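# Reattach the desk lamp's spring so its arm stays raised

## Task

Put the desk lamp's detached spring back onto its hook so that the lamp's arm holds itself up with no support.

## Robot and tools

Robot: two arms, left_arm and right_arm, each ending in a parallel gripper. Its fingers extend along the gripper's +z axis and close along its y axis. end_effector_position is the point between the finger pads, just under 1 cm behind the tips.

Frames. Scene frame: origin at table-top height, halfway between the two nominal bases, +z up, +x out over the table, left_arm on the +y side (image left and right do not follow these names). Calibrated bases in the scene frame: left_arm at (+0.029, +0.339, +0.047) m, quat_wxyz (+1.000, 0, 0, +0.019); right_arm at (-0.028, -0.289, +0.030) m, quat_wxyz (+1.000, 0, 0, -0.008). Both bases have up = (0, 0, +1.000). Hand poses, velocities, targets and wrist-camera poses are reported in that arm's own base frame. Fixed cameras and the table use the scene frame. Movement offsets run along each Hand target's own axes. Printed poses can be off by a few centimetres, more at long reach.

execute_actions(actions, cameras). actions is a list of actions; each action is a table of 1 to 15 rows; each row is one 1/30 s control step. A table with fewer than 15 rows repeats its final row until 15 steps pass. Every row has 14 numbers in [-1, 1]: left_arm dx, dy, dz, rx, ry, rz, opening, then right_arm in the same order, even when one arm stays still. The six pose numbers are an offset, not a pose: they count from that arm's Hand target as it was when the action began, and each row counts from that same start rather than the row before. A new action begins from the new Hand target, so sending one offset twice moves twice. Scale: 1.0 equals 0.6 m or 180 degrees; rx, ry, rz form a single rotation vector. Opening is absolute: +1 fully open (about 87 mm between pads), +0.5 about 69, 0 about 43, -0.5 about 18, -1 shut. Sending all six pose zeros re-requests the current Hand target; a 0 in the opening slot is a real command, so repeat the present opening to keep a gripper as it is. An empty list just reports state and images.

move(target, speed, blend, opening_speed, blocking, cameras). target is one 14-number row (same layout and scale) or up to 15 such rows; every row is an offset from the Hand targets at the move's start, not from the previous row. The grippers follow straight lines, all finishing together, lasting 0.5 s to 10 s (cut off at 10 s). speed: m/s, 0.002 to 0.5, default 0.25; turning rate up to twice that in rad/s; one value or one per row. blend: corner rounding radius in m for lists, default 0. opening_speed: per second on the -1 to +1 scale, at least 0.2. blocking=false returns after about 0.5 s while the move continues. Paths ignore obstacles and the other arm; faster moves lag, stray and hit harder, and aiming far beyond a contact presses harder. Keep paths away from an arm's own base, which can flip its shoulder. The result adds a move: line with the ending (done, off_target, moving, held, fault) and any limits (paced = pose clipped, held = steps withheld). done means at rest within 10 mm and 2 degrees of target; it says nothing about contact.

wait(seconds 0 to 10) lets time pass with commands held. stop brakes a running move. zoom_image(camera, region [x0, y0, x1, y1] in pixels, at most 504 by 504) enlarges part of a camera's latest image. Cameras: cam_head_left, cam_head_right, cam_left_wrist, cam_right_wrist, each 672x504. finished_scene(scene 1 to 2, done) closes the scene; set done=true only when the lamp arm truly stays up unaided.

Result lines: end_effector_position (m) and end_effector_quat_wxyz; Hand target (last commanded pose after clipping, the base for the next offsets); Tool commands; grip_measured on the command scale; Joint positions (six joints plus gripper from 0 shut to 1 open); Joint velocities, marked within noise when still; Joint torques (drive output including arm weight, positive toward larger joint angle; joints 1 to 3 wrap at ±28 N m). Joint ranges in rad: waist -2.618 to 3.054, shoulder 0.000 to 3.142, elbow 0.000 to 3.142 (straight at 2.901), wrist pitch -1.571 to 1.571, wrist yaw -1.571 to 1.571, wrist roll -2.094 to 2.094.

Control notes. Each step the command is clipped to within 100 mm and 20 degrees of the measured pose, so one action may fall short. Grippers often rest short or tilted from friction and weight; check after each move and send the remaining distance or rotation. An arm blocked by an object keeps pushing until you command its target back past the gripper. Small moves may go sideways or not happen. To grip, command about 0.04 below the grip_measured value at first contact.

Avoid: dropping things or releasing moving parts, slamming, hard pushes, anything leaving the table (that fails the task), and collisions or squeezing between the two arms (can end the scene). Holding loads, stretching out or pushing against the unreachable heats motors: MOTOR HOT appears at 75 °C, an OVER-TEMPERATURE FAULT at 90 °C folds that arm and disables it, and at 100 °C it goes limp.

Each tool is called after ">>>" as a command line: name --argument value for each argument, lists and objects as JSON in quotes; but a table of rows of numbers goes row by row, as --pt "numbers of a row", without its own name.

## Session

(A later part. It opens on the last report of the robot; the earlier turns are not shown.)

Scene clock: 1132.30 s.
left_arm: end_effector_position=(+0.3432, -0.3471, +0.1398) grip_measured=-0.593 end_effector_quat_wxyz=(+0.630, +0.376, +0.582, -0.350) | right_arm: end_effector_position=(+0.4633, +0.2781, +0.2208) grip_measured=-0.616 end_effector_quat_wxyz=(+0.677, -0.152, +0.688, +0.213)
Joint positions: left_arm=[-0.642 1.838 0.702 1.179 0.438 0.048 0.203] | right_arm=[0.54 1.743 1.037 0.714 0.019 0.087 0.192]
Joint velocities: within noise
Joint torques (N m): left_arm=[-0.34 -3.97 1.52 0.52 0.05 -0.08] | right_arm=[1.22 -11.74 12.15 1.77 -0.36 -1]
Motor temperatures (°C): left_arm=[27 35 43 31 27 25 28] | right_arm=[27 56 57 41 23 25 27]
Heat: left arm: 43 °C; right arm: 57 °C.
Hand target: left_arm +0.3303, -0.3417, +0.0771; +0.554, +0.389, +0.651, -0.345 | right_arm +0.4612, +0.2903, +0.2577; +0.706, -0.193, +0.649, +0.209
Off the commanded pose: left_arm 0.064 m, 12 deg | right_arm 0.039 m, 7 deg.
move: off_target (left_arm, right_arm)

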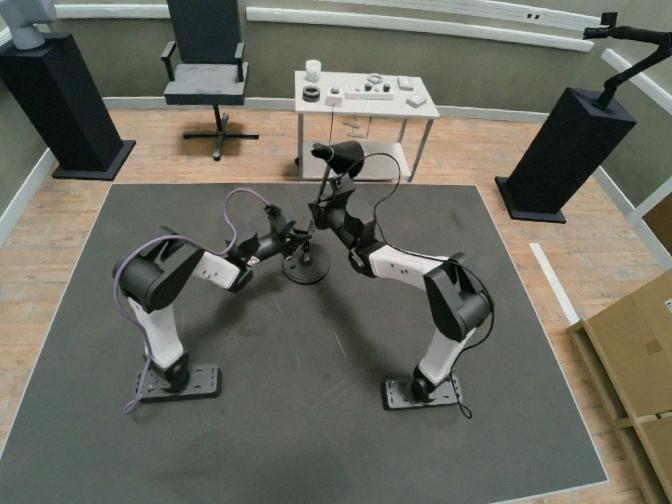

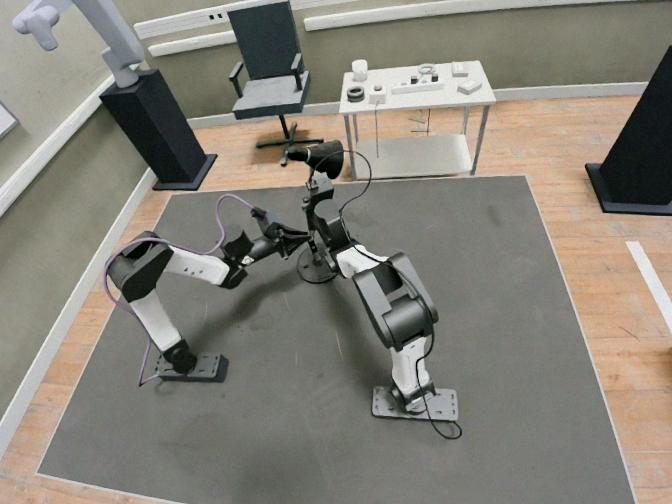

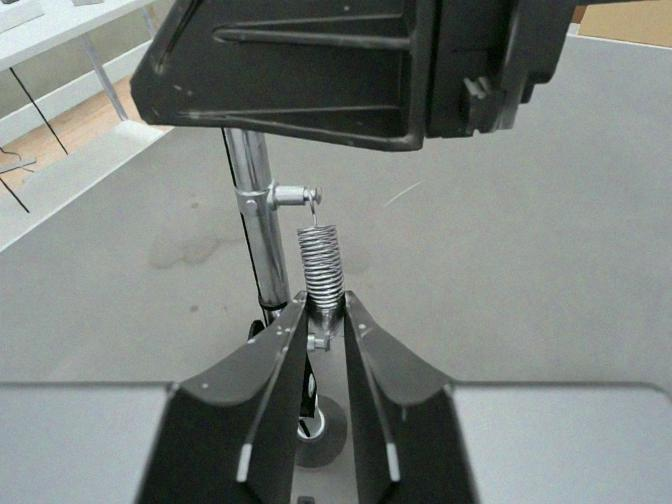

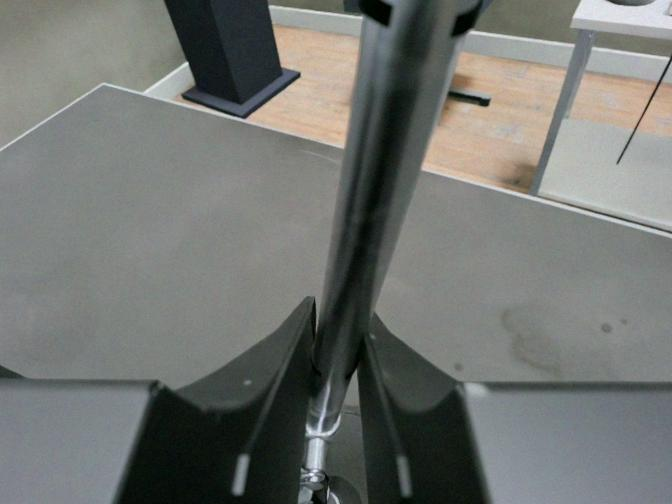

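>>> move --target '[-0.02,-0.012,-0.014,0,0,0,-1,0,0,0,0,0,0,-0.72]' --speed 0.06 --cameras '["cam_left_wrist"]'

>>> zoom_image --camera "cam_left_wrist" --region '[280, 310, 350, 380]'

Scene clock: 1145.13 s.
left_arm: end_effector_position=(+0.3385, -0.3441, +0.1425) grip_measured=-0.594 end_effector_quat_wxyz=(+0.630, +0.372, +0.587, -0.346) | right_arm: end_effector_position=(+0.4621, +0.2806, +0.2217) grip_measured=-0.622 end_effector_quat_wxyz=(+0.677, -0.155, +0.686, +0.216)
Joint positions: left_arm=[-0.65 1.803 0.68 1.16 0.415 0.048 0.203] | right_arm=[0.543 1.743 1.039 0.714 0.012 0.086 0.189]
Joint velocities: within noise
Joint torques (N m): left_arm=[-0.61 -6.17 1.65 0.34 0.15 -0.12] | right_arm=[0.94 -11.67 12.07 1.76 -0.3 -0.99]
Motor temperatures (°C): left_arm=[27 35 43 30 27 25 28] | right_arm=[27 57 58 41 23 25 27]
Heat: left arm: 43 °C; right arm: 58 °C.
Hand target: left_arm +0.3211, -0.3391, +0.0904; +0.554, +0.389, +0.651, -0.345 | right_arm +0.4612, +0.2903, +0.2576; +0.706, -0.193, +0.649, +0.209
Off the commanded pose: left_arm 0.055 m, 12 deg | right_arm 0.037 m, 7 deg.
move: off_target (left_arm, right_arm)
Images, in order (width x height): cam_left_wrist 672x504.

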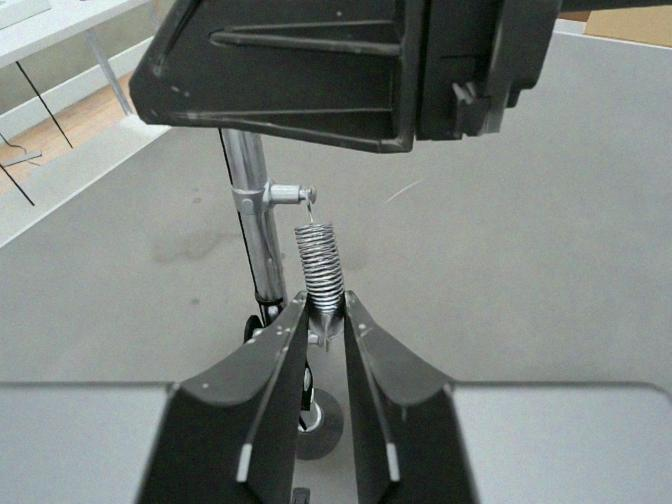

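Scaled by 7.200 from the camera's 672x504 image, which has a finer 960x720 frame.

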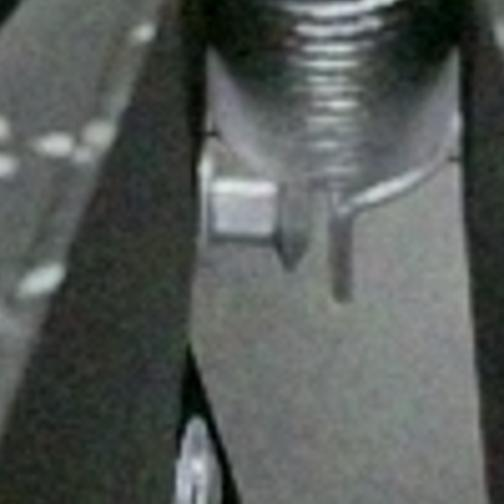

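>>> move --target '[0,0.024,0,0,0,0,-1,0,0,0,0,0,0,-0.72]' --speed 0.06 --cameras '["cam_left_wrist"]'

>>> zoom_image --camera "cam_left_wrist" --region '[280, 310, 350, 380]'

Scene clock: 1149.27 s.
left_arm: end_effector_position=(+0.3406, -0.3419, +0.1437) grip_measured=-0.594 end_effector_quat_wxyz=(+0.626, +0.377, +0.587, -0.350) | right_arm: end_effector_position=(+0.4618, +0.2811, +0.2217) grip_measured=-0.622 end_effector_quat_wxyz=(+0.677, -0.156, +0.686, +0.216)
Joint positions: left_arm=[-0.633 1.799 0.69 1.14 0.447 0.048 0.203] | right_arm=[0.544 1.743 1.039 0.714 0.012 0.085 0.189]
Joint velocities: within noise
Joint torques (N m): left_arm=[1.52 -4.67 2.78 0.41 0.21 -0.09] | right_arm=[0.87 -11.69 12.05 1.75 -0.3 -0.98]
Motor temperatures (°C): left_arm=[27 35 42 30 27 25 28] | right_arm=[27 57 58 41 23 26 27]
Heat: left arm: 42 °C; right arm: 58 °C.
Hand target: left_arm +0.3339, -0.3325, +0.0900; +0.554, +0.389, +0.651, -0.345 | right_arm +0.4611, +0.2905, +0.2576; +0.706, -0.193, +0.649, +0.209
Off the commanded pose: left_arm 0.055 m, 11 deg | right_arm 0.037 m, 7 deg.
move: off_target (left_arm, right_arm)
Images, in order (width x height): cam_left_wrist 672x504.

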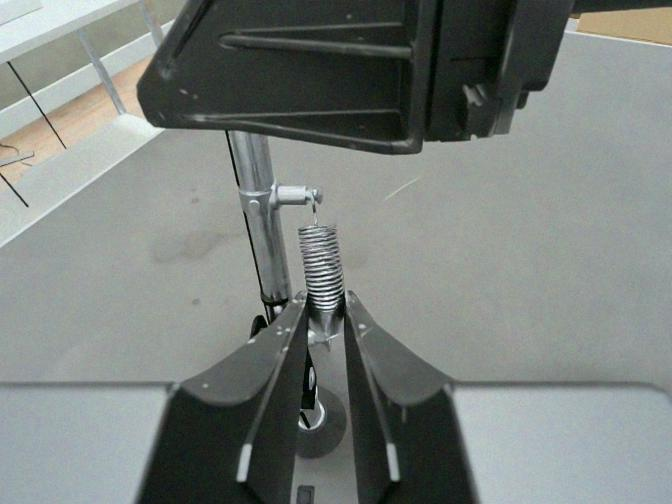

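Scaled by 7.200 from the camera's 672x504 image, which has a finer 960x720 frame.

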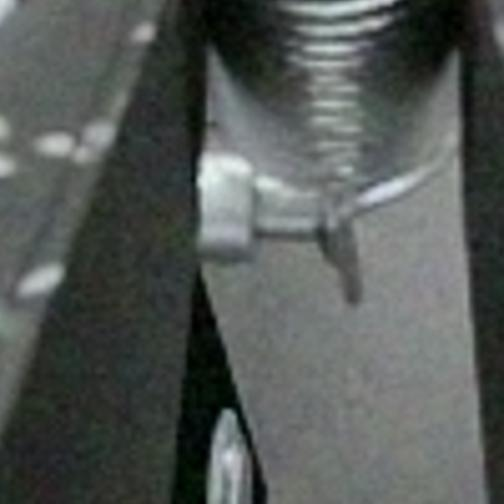

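>>> move --pt "0 -0.022 0 0 0 0 -1 0 0 0 0 0 0 -0.72" --pt "0.02 -0.022 0 0 0 0 -1 0 0 0 0 0 0 -0.72" --speed 0.06 --cameras '["cam_left_wrist"]'

>>> zoom_image --camera "cam_left_wrist" --region '[280, 310, 350, 380]'

Scene clock: 1155.37 s.
left_arm: end_effector_position=(+0.3369, -0.3415, +0.1424) grip_measured=-0.595 end_effector_quat_wxyz=(+0.634, +0.372, +0.584, -0.346) | right_arm: end_effector_position=(+0.4617, +0.2814, +0.2217) grip_measured=-0.623 end_effector_quat_wxyz=(+0.677, -0.156, +0.686, +0.216)
Joint positions: left_arm=[-0.646 1.803 0.664 1.185 0.42 0.049 0.203] | right_arm=[0.544 1.743 1.039 0.714 0.011 0.085 0.189]
Joint velocities: within noise
Joint torques (N m): left_arm=[-0.46 -3.66 1.28 0.53 0.16 -0.11] | right_arm=[0.87 -11.67 12.07 1.75 -0.28 -0.98]
Motor temperatures (°C): left_arm=[27 35 42 30 27 25 28] | right_arm=[27 57 58 41 23 26 27]
Heat: left arm: 42 °C; right arm: 58 °C.
Hand target: left_arm +0.3211, -0.3371, +0.0784; +0.554, +0.389, +0.651, -0.345 | right_arm +0.4611, +0.2905, +0.2576; +0.706, -0.193, +0.649, +0.209
Off the commanded pose: left_arm 0.066 m, 12 deg | right_arm 0.037 m, 7 deg.
move: off_target (left_arm, right_arm)
Images, in order (width x height): cam_left_wrist 672x504.

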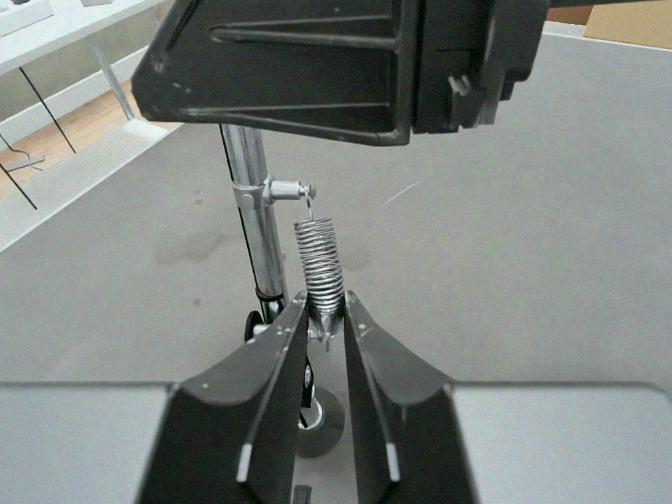

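Scaled by 7.200 from the camera's 672x504 image, which has a finer 960x720 frame.

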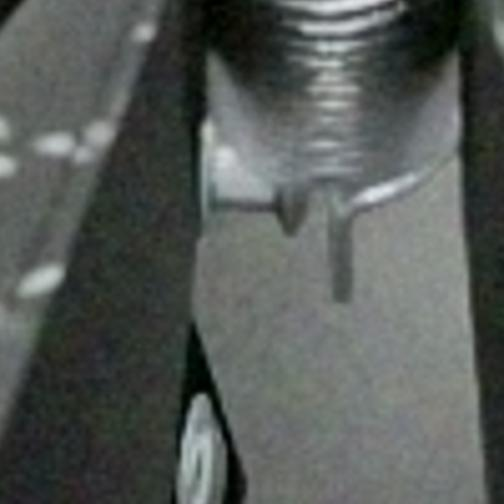

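>>> move --target '[0,0.026,0,0,0,0,-1,0,0,0,0,0,0,-0.72]' --speed 0.06 --cameras '["cam_left_wrist"]'

>>> zoom_image --camera "cam_left_wrist" --region '[280, 310, 350, 380]'

Scene clock: 1158.20 s.
left_arm: end_effector_position=(+0.3404, -0.3403, +0.1407) grip_measured=-0.596 end_effector_quat_wxyz=(+0.631, +0.378, +0.579, -0.351) | right_arm: end_effector_position=(+0.4617, +0.2814, +0.2217) grip_measured=-0.623 end_effector_quat_wxyz=(+0.677, -0.156, +0.686, +0.216)
Joint positions: left_arm=[-0.627 1.822 0.676 1.195 0.459 0.049 0.202] | right_arm=[0.544 1.743 1.039 0.714 0.011 0.085 0.189]
Joint velocities: within noise
Joint torques (N m): left_arm=[1.72 -3.62 2.24 0.39 0.18 -0.07] | right_arm=[0.85 -11.69 12.08 1.75 -0.28 -0.98]
Motor temperatures (°C): left_arm=[27 35 42 30 27 25 28] | right_arm=[27 57 58 41 23 26 27]
Heat: left arm: 42 °C; right arm: 58 °C.
Hand target: left_arm +0.3351, -0.3299, +0.0783; +0.554, +0.389, +0.651, -0.345 | right_arm +0.4611, +0.2904, +0.2576; +0.706, -0.193, +0.649, +0.209
Off the commanded pose: left_arm 0.064 m, 12 deg | right_arm 0.037 m, 7 deg.
move: off_target (left_arm, right_arm)
Images, in order (width x height): cam_left_wrist 672x504.

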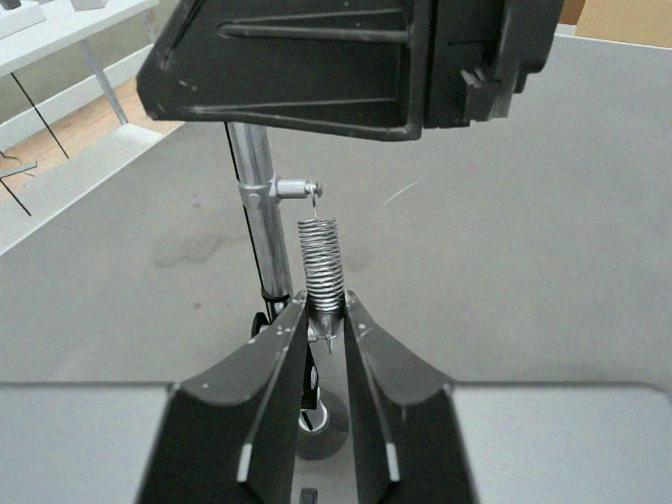

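Scaled by 7.200 from the camera's 672x504 image, which has a finer 960x720 frame.

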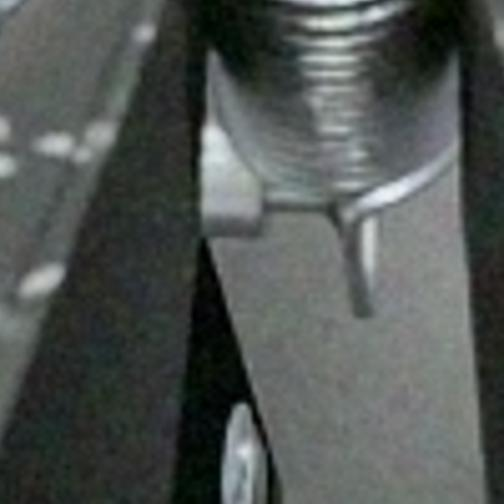

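>>> move --pt "0 -0.026 0 0 0 0 -1 0 0 0 0 0 0 -0.72" --pt "0.006 -0.026 0.01 0 0 0 -1 0 0 0 0 0 0 -0.72" --speed 0.06 --cameras '["cam_left_wrist"]'

>>> zoom_image --camera "cam_left_wrist" --region '[280, 310, 350, 380]'

>>> move --target '[0,0.026,0,0,0,0,-1,0,0,0,0,0,0,-0.72]' --speed 0.06 --cameras '["cam_left_wrist"]'

>>> zoom_image --camera "cam_left_wrist" --region '[280, 310, 350, 380]'

Scene clock: 1167.07 s.
left_arm: end_effector_position=(+0.3378, -0.3439, +0.1393) grip_measured=-0.596 end_effector_quat_wxyz=(+0.637, +0.371, +0.580, -0.346) | right_arm: end_effector_position=(+0.4617, +0.2814, +0.2217) grip_measured=-0.623 end_effector_quat_wxyz=(+0.677, -0.156, +0.686, +0.216)
Joint positions: left_arm=[-0.651 1.829 0.666 1.218 0.414 0.05 0.202] | right_arm=[0.544 1.743 1.039 0.714 0.011 0.085 0.189]
Joint velocities: within noise
Joint torques (N m): left_arm=[-0.66 -3.51 1.85 0.4 0.15 -0.12] | right_arm=[0.85 -11.69 12.07 1.75 -0.29 -0.98]
Motor temperatures (°C): left_arm=[27 34 42 30 27 25 28] | right_arm=[27 57 58 41 23 26 28]
Heat: left arm: 42 °C; right arm: 58 °C.
Hand target: left_arm +0.3236, -0.3420, +0.0741; +0.554, +0.389, +0.651, -0.345 | right_arm +0.4611, +0.2904, +0.2576; +0.706, -0.193, +0.649, +0.209
Off the commanded pose: left_arm 0.067 m, 13 deg | right_arm 0.037 m, 7 deg.
move: off_target (left_arm, right_arm)
Images, in order (width x height): cam_left_wrist 672x504.

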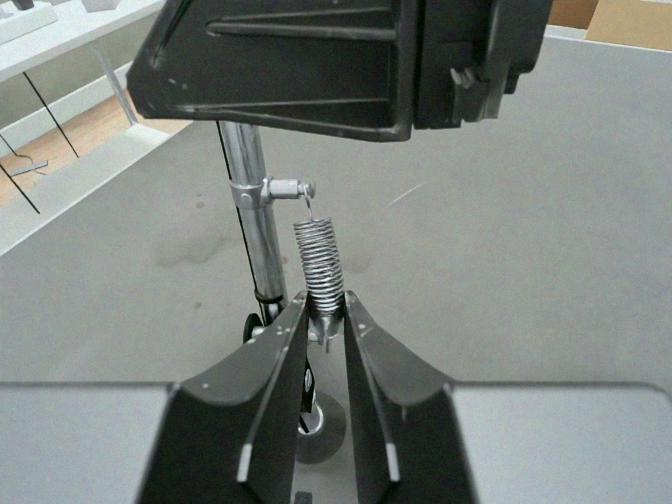

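Scaled by 7.200 from the camera's 672x504 image, which has a finer 960x720 frame.

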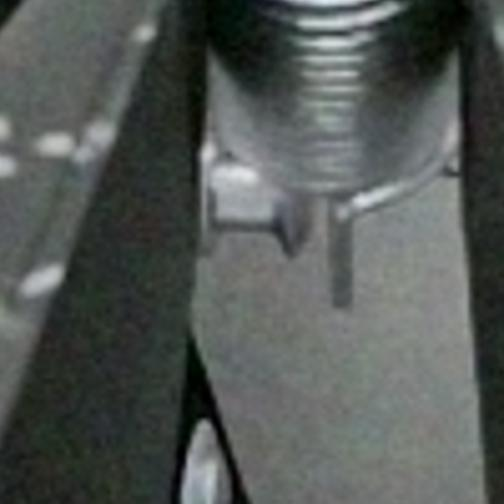

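Scene clock: 1168.00 s.
left_arm: end_effector_position=(+0.3424, -0.3439, +0.1387) grip_measured=-0.596 end_effector_quat_wxyz=(+0.636, +0.377, +0.575, -0.351) | right_arm: end_effector_position=(+0.4617, +0.2813, +0.2217) grip_measured=-0.623 end_effector_quat_wxyz=(+0.677, -0.156, +0.686, +0.216)
Joint positions: left_arm=[-0.633 1.849 0.685 1.225 0.452 0.05 0.202] | right_arm=[0.544 1.743 1.039 0.714 0.011 0.085 0.189]
Joint velocities: within noise
Joint torques (N m): left_arm=[1.51 -3.63 2.39 0.28 0.17 -0.11] | right_arm=[0.87 -11.69 12.08 1.75 -0.29 -0.98]
Motor temperatures (°C): left_arm=[27 34 42 29 27 25 28] | right_arm=[27 57 58 41 23 26 28]
Heat: left arm: 42 °C; right arm: 58 °C.
Hand target: left_arm +0.3374, -0.3349, +0.0739; +0.554, +0.389, +0.650, -0.345 | right_arm +0.4611, +0.2905, +0.2576; +0.706, -0.193, +0.649, +0.209
Off the commanded pose: left_arm 0.066 m, 13 deg | right_arm 0.037 m, 7 deg.
move: off_target (left_arm, right_arm)
Images, in order (width x height): cam_left_wrist 672x504.

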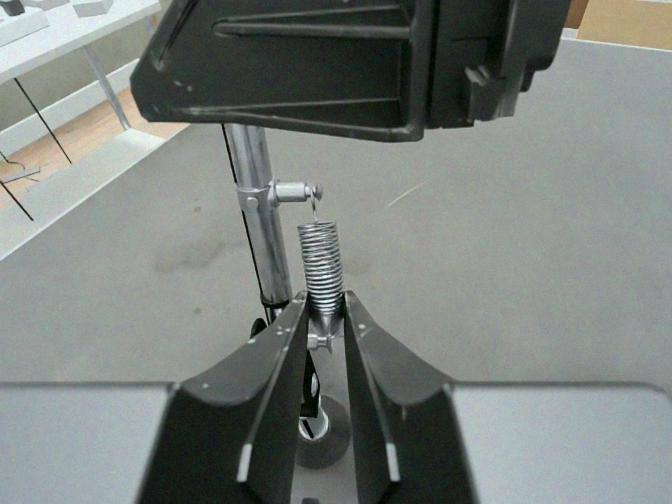

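Scaled by 7.200 from the camera's 672x504 image, which has a finer 960x720 frame.

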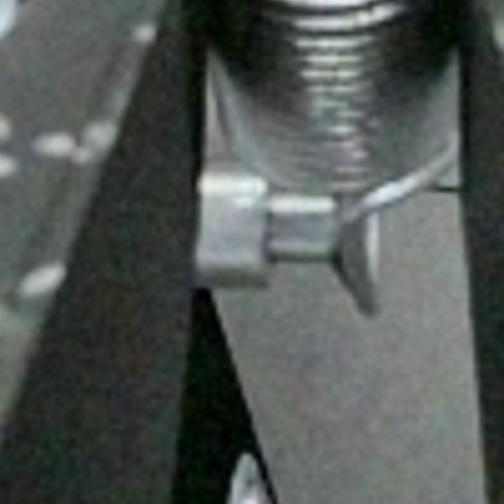

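>>> zoom_image --camera "cam_left_wrist" --region '[310, 325, 345, 360]'

Scaled by 14.400 from the camera's 672x504 image, which has a finer 960x720 frame.

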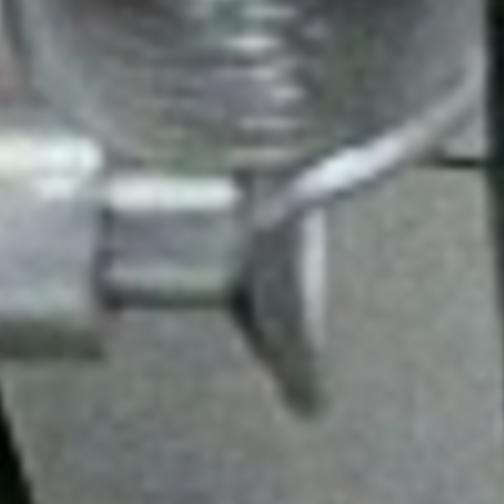

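>>> move --pt "0 -0.026 0 0 0 0 -1 0 0 0 0 0 0 -0.72" --pt "-0.012 -0.026 0.003 0 0 0 -1 0 0 0 0 0 0 -0.72" --speed 0.06 --cameras '["cam_left_wrist"]'

>>> zoom_image --camera "cam_left_wrist" --region '[280, 310, 350, 380]'

Scene clock: 1183.90 s.
left_arm: end_effector_position=(+0.3392, -0.3475, +0.1378) grip_measured=-0.596 end_effector_quat_wxyz=(+0.637, +0.372, +0.579, -0.347) | right_arm: end_effector_position=(+0.4618, +0.2812, +0.2217) grip_measured=-0.623 end_effector_quat_wxyz=(+0.677, -0.156, +0.686, +0.216)
Joint positions: left_arm=[-0.655 1.847 0.679 1.226 0.415 0.05 0.202] | right_arm=[0.544 1.743 1.039 0.714 0.012 0.085 0.189]
Joint velocities: within noise
Joint torques (N m): left_arm=[-0.64 -5.78 2.19 0.11 0.1 -0.15] | right_arm=[0.87 -11.67 12.05 1.75 -0.29 -0.98]
Motor temperatures (°C): left_arm=[27 33 42 29 27 25 28] | right_arm=[27 57 58 41 23 26 28]
Heat: left arm: 42 °C; right arm: 58 °C.
Hand target: left_arm +0.3249, -0.3445, +0.0808; +0.553, +0.389, +0.651, -0.345 | right_arm +0.4611, +0.2905, +0.2576; +0.706, -0.193, +0.649, +0.209
Off the commanded pose: left_arm 0.059 m, 13 deg | right_arm 0.037 m, 7 deg.
move: off_target (left_arm, right_arm)
Images, in order (width x height): cam_left_wrist 672x504.

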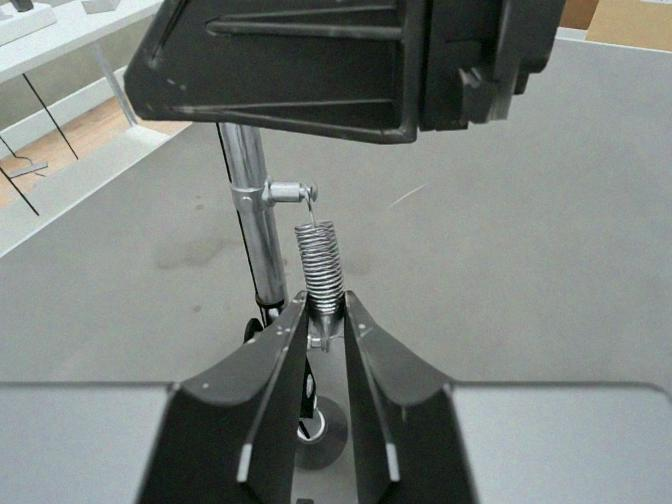

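Scaled by 7.200 from the camera's 672x504 image, which has a finer 960x720 frame.

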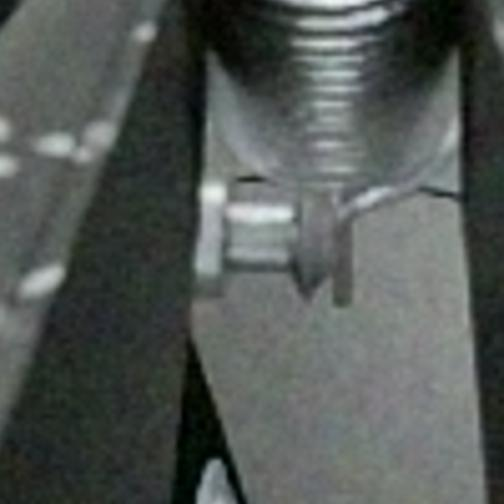

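>>> move --target '[0,0.026,0,0,0,0,-1,0,0,0,0,0,0,-0.72]' --speed 0.06 --cameras '["cam_left_wrist"]'

>>> zoom_image --camera "cam_left_wrist" --region '[310, 325, 345, 360]'

Scene clock: 1188.00 s.
left_arm: end_effector_position=(+0.3438, -0.3459, +0.1399) grip_measured=-0.596 end_effector_quat_wxyz=(+0.631, +0.378, +0.579, -0.351) | right_arm: end_effector_position=(+0.4619, +0.2811, +0.2217) grip_measured=-0.621 end_effector_quat_wxyz=(+0.677, -0.156, +0.686, +0.216)
Joint positions: left_arm=[-0.635 1.842 0.701 1.189 0.449 0.05 0.202] | right_arm=[0.544 1.743 1.039 0.714 0.012 0.085 0.189]
Joint velocities: within noise
Joint torques (N m): left_arm=[1.42 -4.23 2.84 0.3 0.15 -0.11] | right_arm=[0.85 -11.7 12.08 1.75 -0.31 -0.98]
Motor temperatures (°C): left_arm=[27 34 41 29 27 25 28] | right_arm=[27 57 58 41 23 26 28]
Heat: left arm: 41 °C; right arm: 58 °C.
Hand target: left_arm +0.3388, -0.3372, +0.0805; +0.554, +0.389, +0.651, -0.345 | right_arm +0.4611, +0.2905, +0.2576; +0.706, -0.193, +0.649, +0.209
Off the commanded pose: left_arm 0.060 m, 12 deg | right_arm 0.037 m, 7 deg.
move: off_target (left_arm, right_arm)
Images, in order (width x height): cam_left_wrist 672x504.

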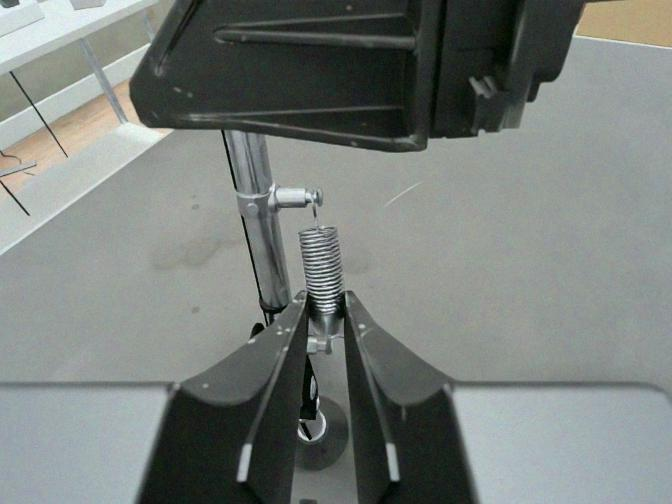

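Scaled by 14.400 from the camera's 672x504 image, which has a finer 960x720 frame.

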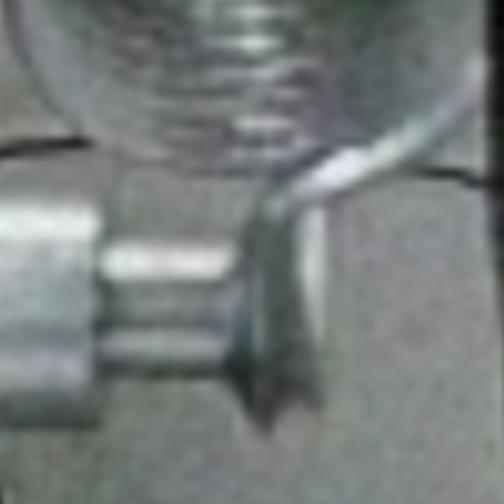

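>>> move --target '[0.008,0.004,0,0,0,0,-1,0,0,0,0,0,0,-0.72]' --speed 0.03 --cameras '["cam_left_wrist"]'

>>> zoom_image --camera "cam_left_wrist" --region '[310, 325, 345, 360]'

>>> move --target '[0.0,0.0,0.01,0,0,0,-1,0,0,0,0,0,0,-0.72]' --speed 0.03 --cameras '["cam_left_wrist"]'

>>> zoom_image --camera "cam_left_wrist" --region '[310, 325, 345, 360]'

Scene clock: 1196.07 s.
left_arm: end_effector_position=(+0.3445, -0.3455, +0.1372) grip_measured=-0.596 end_effector_quat_wxyz=(+0.629, +0.380, +0.580, -0.352) | right_arm: end_effector_position=(+0.4619, +0.2810, +0.2216) grip_measured=-0.621 end_effector_quat_wxyz=(+0.677, -0.156, +0.686, +0.216)
Joint positions: left_arm=[-0.63 1.85 0.703 1.19 0.46 0.05 0.202] | right_arm=[0.544 1.743 1.039 0.714 0.013 0.085 0.189]
Joint velocities: within noise
Joint torques (N m): left_arm=[1.62 -3.58 2.54 0.44 0.12 -0.08] | right_arm=[0.87 -11.67 12.07 1.75 -0.31 -0.98]
Motor temperatures (°C): left_arm=[27 34 41 28 27 25 28] | right_arm=[27 57 59 41 23 26 28]
Heat: left arm: 41 °C; right arm: 59 °C.
Hand target: left_arm +0.3405, -0.3356, +0.0758; +0.554, +0.389, +0.651, -0.345 | right_arm +0.4611, +0.2904, +0.2576; +0.706, -0.193, +0.649, +0.209
Off the commanded pose: left_arm 0.062 m, 12 deg | right_arm 0.037 m, 7 deg.
move: off_target (left_arm, right_arm)
Images, in order (width x height): cam_left_wrist 672x504.

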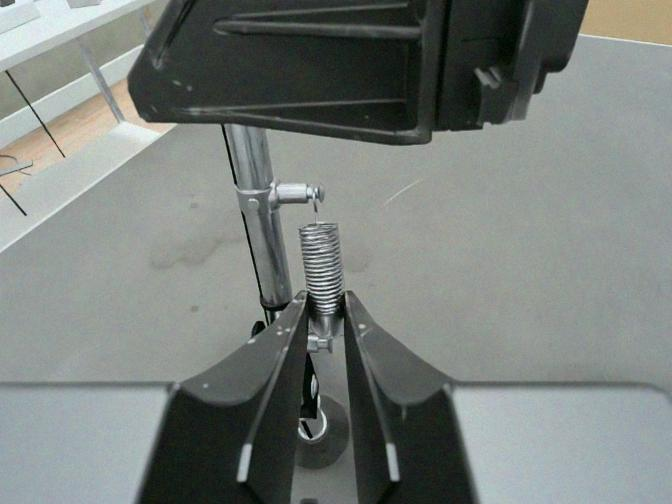

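Scaled by 14.400 from the camera's 672x504 image, which has a finer 960x720 frame.

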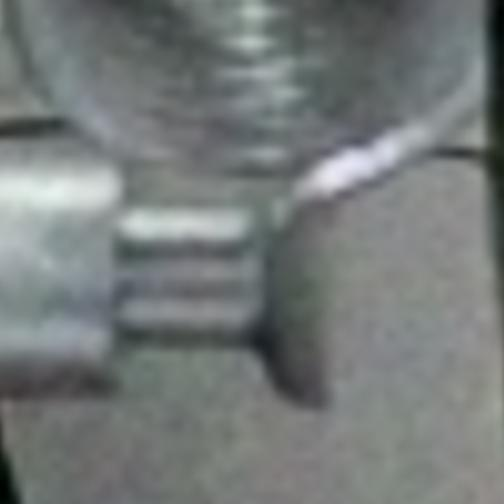

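Scene clock: 1196.90 s.
left_arm: end_effector_position=(+0.3475, -0.3479, +0.1360) grip_measured=-0.596 end_effector_quat_wxyz=(+0.629, +0.380, +0.579, -0.353) | right_arm: end_effector_position=(+0.4625, +0.2799, +0.2212) grip_measured=-0.616 end_effector_quat_wxyz=(+0.677, -0.153, +0.687, +0.213)
Joint positions: left_arm=[-0.63 1.866 0.718 1.194 0.461 0.05 0.202] | right_arm=[0.544 1.743 1.039 0.712 0.02 0.085 0.192]
Joint velocities: within noise
Joint torques (N m): left_arm=[0.91 -3.66 2.91 0.37 0.06 -0.08] | right_arm=[0.9 -11.71 12.03 1.78 -0.38 -0.98]
Motor temperatures (°C): left_arm=[27 34 41 28 27 25 28] | right_arm=[27 57 59 41 23 26 28]
Heat: left arm: 41 °C; right arm: 59 °C.
Hand target: left_arm +0.3431, -0.3409, +0.0749; +0.554, +0.389, +0.651, -0.345 | right_arm +0.4611, +0.2905, +0.2576; +0.706, -0.193, +0.649, +0.209
Off the commanded pose: left_arm 0.062 m, 12 deg | right_arm 0.038 m, 7 deg.
move: off_target (left_arm, right_arm)
Images, in order (width x height): cam_left_wrist 672x504.

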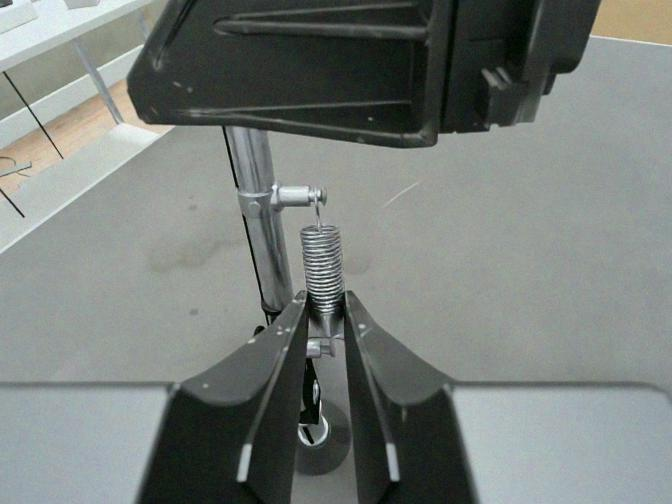

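Scaled by 14.400 from the camera's 672x504 image, which has a finer 960x720 frame.

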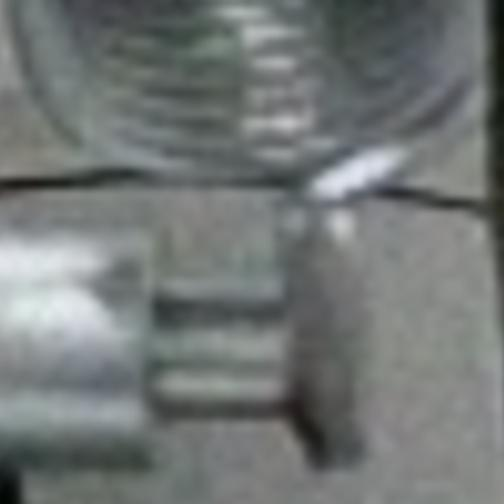

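>>> move --target '[0.0,0.012,-0.008,0,0,0,-1,0,0,0,0,0,0,-0.72]' --speed 0.03 --cameras '["cam_left_wrist"]'

>>> zoom_image --camera "cam_left_wrist" --region '[310, 325, 345, 360]'

>>> move --target '[0.008,0.006,0,0,0,0,-1,0,0,0,0,0,0,-0.72]' --speed 0.03 --cameras '["cam_left_wrist"]'

>>> zoom_image --camera "cam_left_wrist" --region '[310, 325, 345, 360]'

Scene clock: 1202.83 s.
left_arm: end_effector_position=(+0.3476, -0.3457, +0.1362) grip_measured=-0.596 end_effector_quat_wxyz=(+0.627, +0.385, +0.576, -0.357) | right_arm: end_effector_position=(+0.4627, +0.2796, +0.2211) grip_measured=-0.616 end_effector_quat_wxyz=(+0.677, -0.153, +0.688, +0.212)
Joint positions: left_arm=[-0.617 1.867 0.717 1.196 0.489 0.05 0.202] | right_arm=[0.544 1.743 1.039 0.711 0.022 0.085 0.192]
Joint velocities: within noise
Joint torques (N m): left_arm=[2.04 -3.95 2.71 0.32 0.03 -0.05] | right_arm=[0.88 -11.71 12.01 1.78 -0.41 -0.98]
Motor temperatures (°C): left_arm=[27 33 41 28 27 25 28] | right_arm=[27 58 59 41 23 26 28]
Heat: left arm: 41 °C; right arm: 59 °C.
Hand target: left_arm +0.3475, -0.3333, +0.0756; +0.554, +0.389, +0.651, -0.345 | right_arm +0.4611, +0.2905, +0.2576; +0.706, -0.193, +0.649, +0.209
Off the commanded pose: left_arm 0.062 m, 12 deg | right_arm 0.038 m, 7 deg.
move: off_target (left_arm, right_arm)
Images, in order (width x height): cam_left_wrist 672x504.

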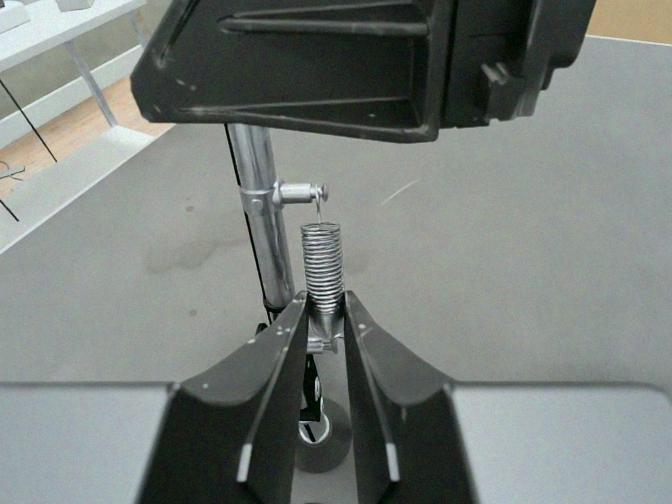

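Scaled by 14.400 from the camera's 672x504 image, which has a finer 960x720 frame.

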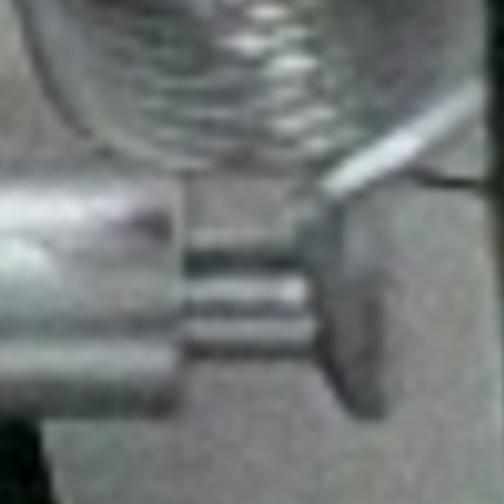

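Scene clock: 1203.67 s.
left_arm: end_effector_position=(+0.3496, -0.3446, +0.1352) grip_measured=-0.596 end_effector_quat_wxyz=(+0.628, +0.387, +0.572, -0.359) | right_arm: end_effector_position=(+0.4627, +0.2796, +0.2211) grip_measured=-0.616 end_effector_quat_wxyz=(+0.677, -0.153, +0.688, +0.212)
Joint positions: left_arm=[-0.609 1.879 0.72 1.211 0.504 0.05 0.202] | right_arm=[0.544 1.743 1.039 0.711 0.022 0.085 0.192]
Joint velocities: within noise
Joint torques (N m): left_arm=[2.19 -3.54 2.36 0.33 0 -0.03] | right_arm=[0.88 -11.71 12.03 1.78 -0.4 -0.98]
Motor temperatures (°C): left_arm=[27 33 41 28 27 25 28] | right_arm=[27 58 59 41 23 26 28]
Heat: left arm: 41 °C; right arm: 59 °C.
Hand target: left_arm +0.3502, -0.3310, +0.0707; +0.554, +0.389, +0.651, -0.345 | right_arm +0.4611, +0.2905, +0.2576; +0.706, -0.193, +0.649, +0.209
Off the commanded pose: left_arm 0.066 m, 12 deg | right_arm 0.038 m, 7 deg.
move: off_target (left_arm, right_arm)
Images, in order (width x height): cam_left_wrist 672x504.

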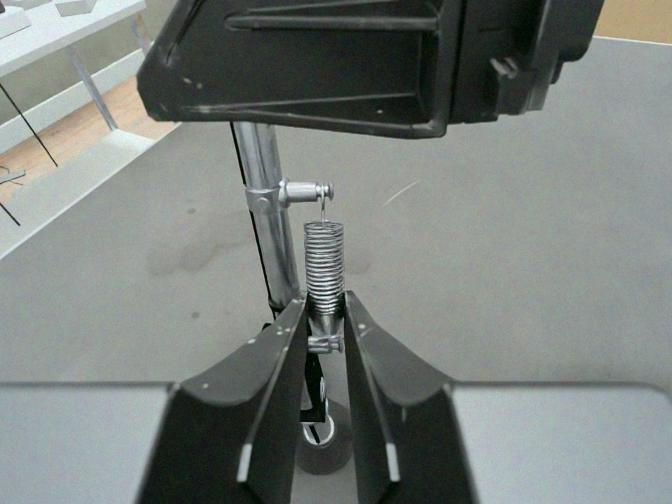

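Scaled by 14.400 from the camera's 672x504 image, which has a finer 960x720 frame.

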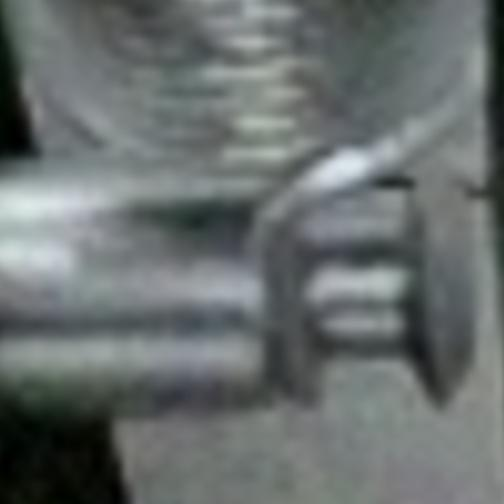

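>>> move --target '[-0.09,-0.008,0.003,0,0,0,-1,0,0,0,0,0,0,-0.72]' --speed 0.05 --cameras '["cam_left_wrist"]'

>>> zoom_image --camera "cam_left_wrist" --region '[300, 315, 350, 365]'

Scene clock: 1209.73 s.
left_arm: end_effector_position=(+0.3526, -0.3467, +0.1389) grip_measured=-0.596 end_effector_quat_wxyz=(+0.579, +0.390, +0.621, -0.357) | right_arm: end_effector_position=(+0.4627, +0.2796, +0.2211) grip_measured=-0.616 end_effector_quat_wxyz=(+0.677, -0.153, +0.688, +0.212)
Joint positions: left_arm=[-0.609 1.792 0.806 0.901 0.504 0.05 0.202] | right_arm=[0.544 1.743 1.039 0.711 0.022 0.085 0.192]
Joint velocities: within noise
Joint torques (N m): left_arm=[0.06 -7.41 5.2 0.97 -0.2 -0.01] | right_arm=[0.9 -11.73 12.01 1.78 -0.4 -0.98]
Motor temperatures (°C): left_arm=[27 33 41 28 27 25 28] | right_arm=[27 58 59 40 23 26 28]
Heat: left arm: 41 °C; right arm: 59 °C.
Hand target: left_arm +0.3514, -0.3416, +0.1240; +0.554, +0.389, +0.651, -0.345 | right_arm +0.4611, +0.2905, +0.2576; +0.706, -0.193, +0.649, +0.209
Off the commanded pose: left_arm 0.016 m, 5 deg | right_arm 0.038 m, 7 deg.
move: off_target (left_arm, right_arm)
Images, in order (width x height): cam_left_wrist 672x504.

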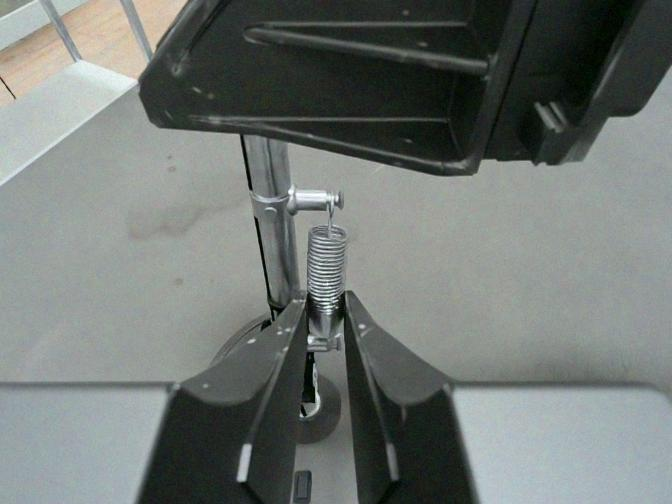

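Scaled by 10.080 from the camera's 672x504 image, which has a finer 960x720 frame.

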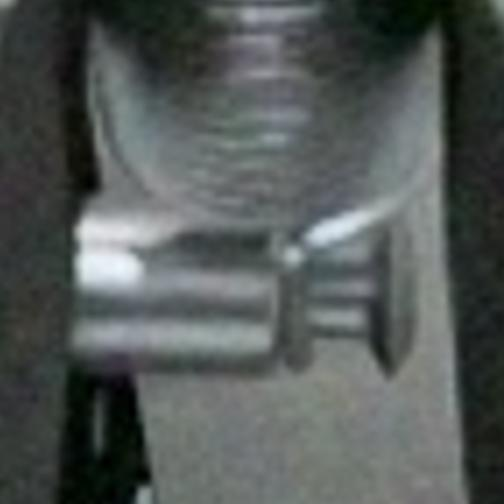

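Hooked. Open slowly, then retreat.

>>> move --pt "0 0 0 0 0 0 -1 0 0 0 0 0 0 -0.72" --pt "-0.01 0 0 0 0 0 0.1 0 0 0 0 0 0 -0.72" --opening_speed 0.4 --speed 0.05 --cameras '["cam_left_wrist"]'

>>> zoom_image --camera "cam_left_wrist" --region '[270, 210, 410, 350]'

Scene clock: 1216.70 s.
left_arm: end_effector_position=(+0.3474, -0.3460, +0.1270) grip_measured=+0.100 end_effector_quat_wxyz=(+0.550, +0.394, +0.644, -0.357) | right_arm: end_effector_position=(+0.4638, +0.2773, +0.2199) grip_measured=-0.606 end_effector_quat_wxyz=(+0.677, -0.148, +0.690, +0.207)
Joint positions: left_arm=[-0.613 1.782 0.818 0.803 0.507 0.052 0.55] | right_arm=[0.544 1.743 1.039 0.707 0.037 0.085 0.197]
Joint velocities: within noise
Joint torques (N m): left_arm=[0.34 -7.66 5.71 1.62 -0.22 -0.02] | right_arm=[0.92 -11.77 11.92 1.83 -0.55 -0.99]
Motor temperatures (°C): left_arm=[27 34 41 29 27 25 28] | right_arm=[27 58 59 40 23 26 28]
Heat: left arm: 41 °C; right arm: 59 °C.
Hand target: left_arm +0.3518, -0.3424, +0.1299; +0.554, +0.389, +0.651, -0.345 | right_arm +0.4611, +0.2905, +0.2576; +0.706, -0.193, +0.649, +0.209
Off the commanded pose: left_arm 0.007 m, 2 deg | right_arm 0.040 m, 8 deg.
move: off_target (right_arm); target 2's new opening was sent with left_arm's hand 0.011 m and 4 deg from that target
Images, in order (width x height): cam_left_wrist 672x504.

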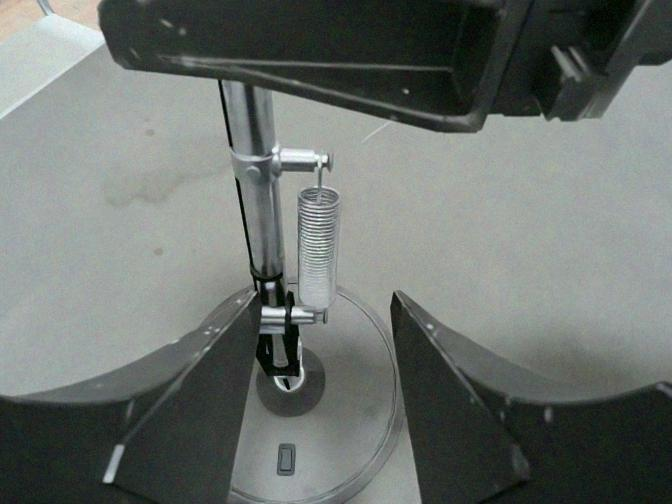

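Scaled by 3.600 from the camera's 672x504 image, which has a finer 960x720 frame.

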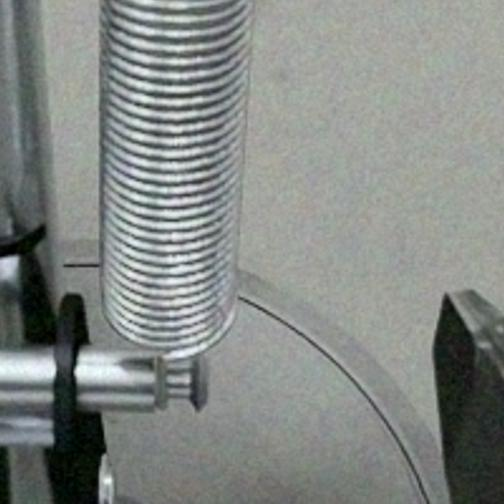

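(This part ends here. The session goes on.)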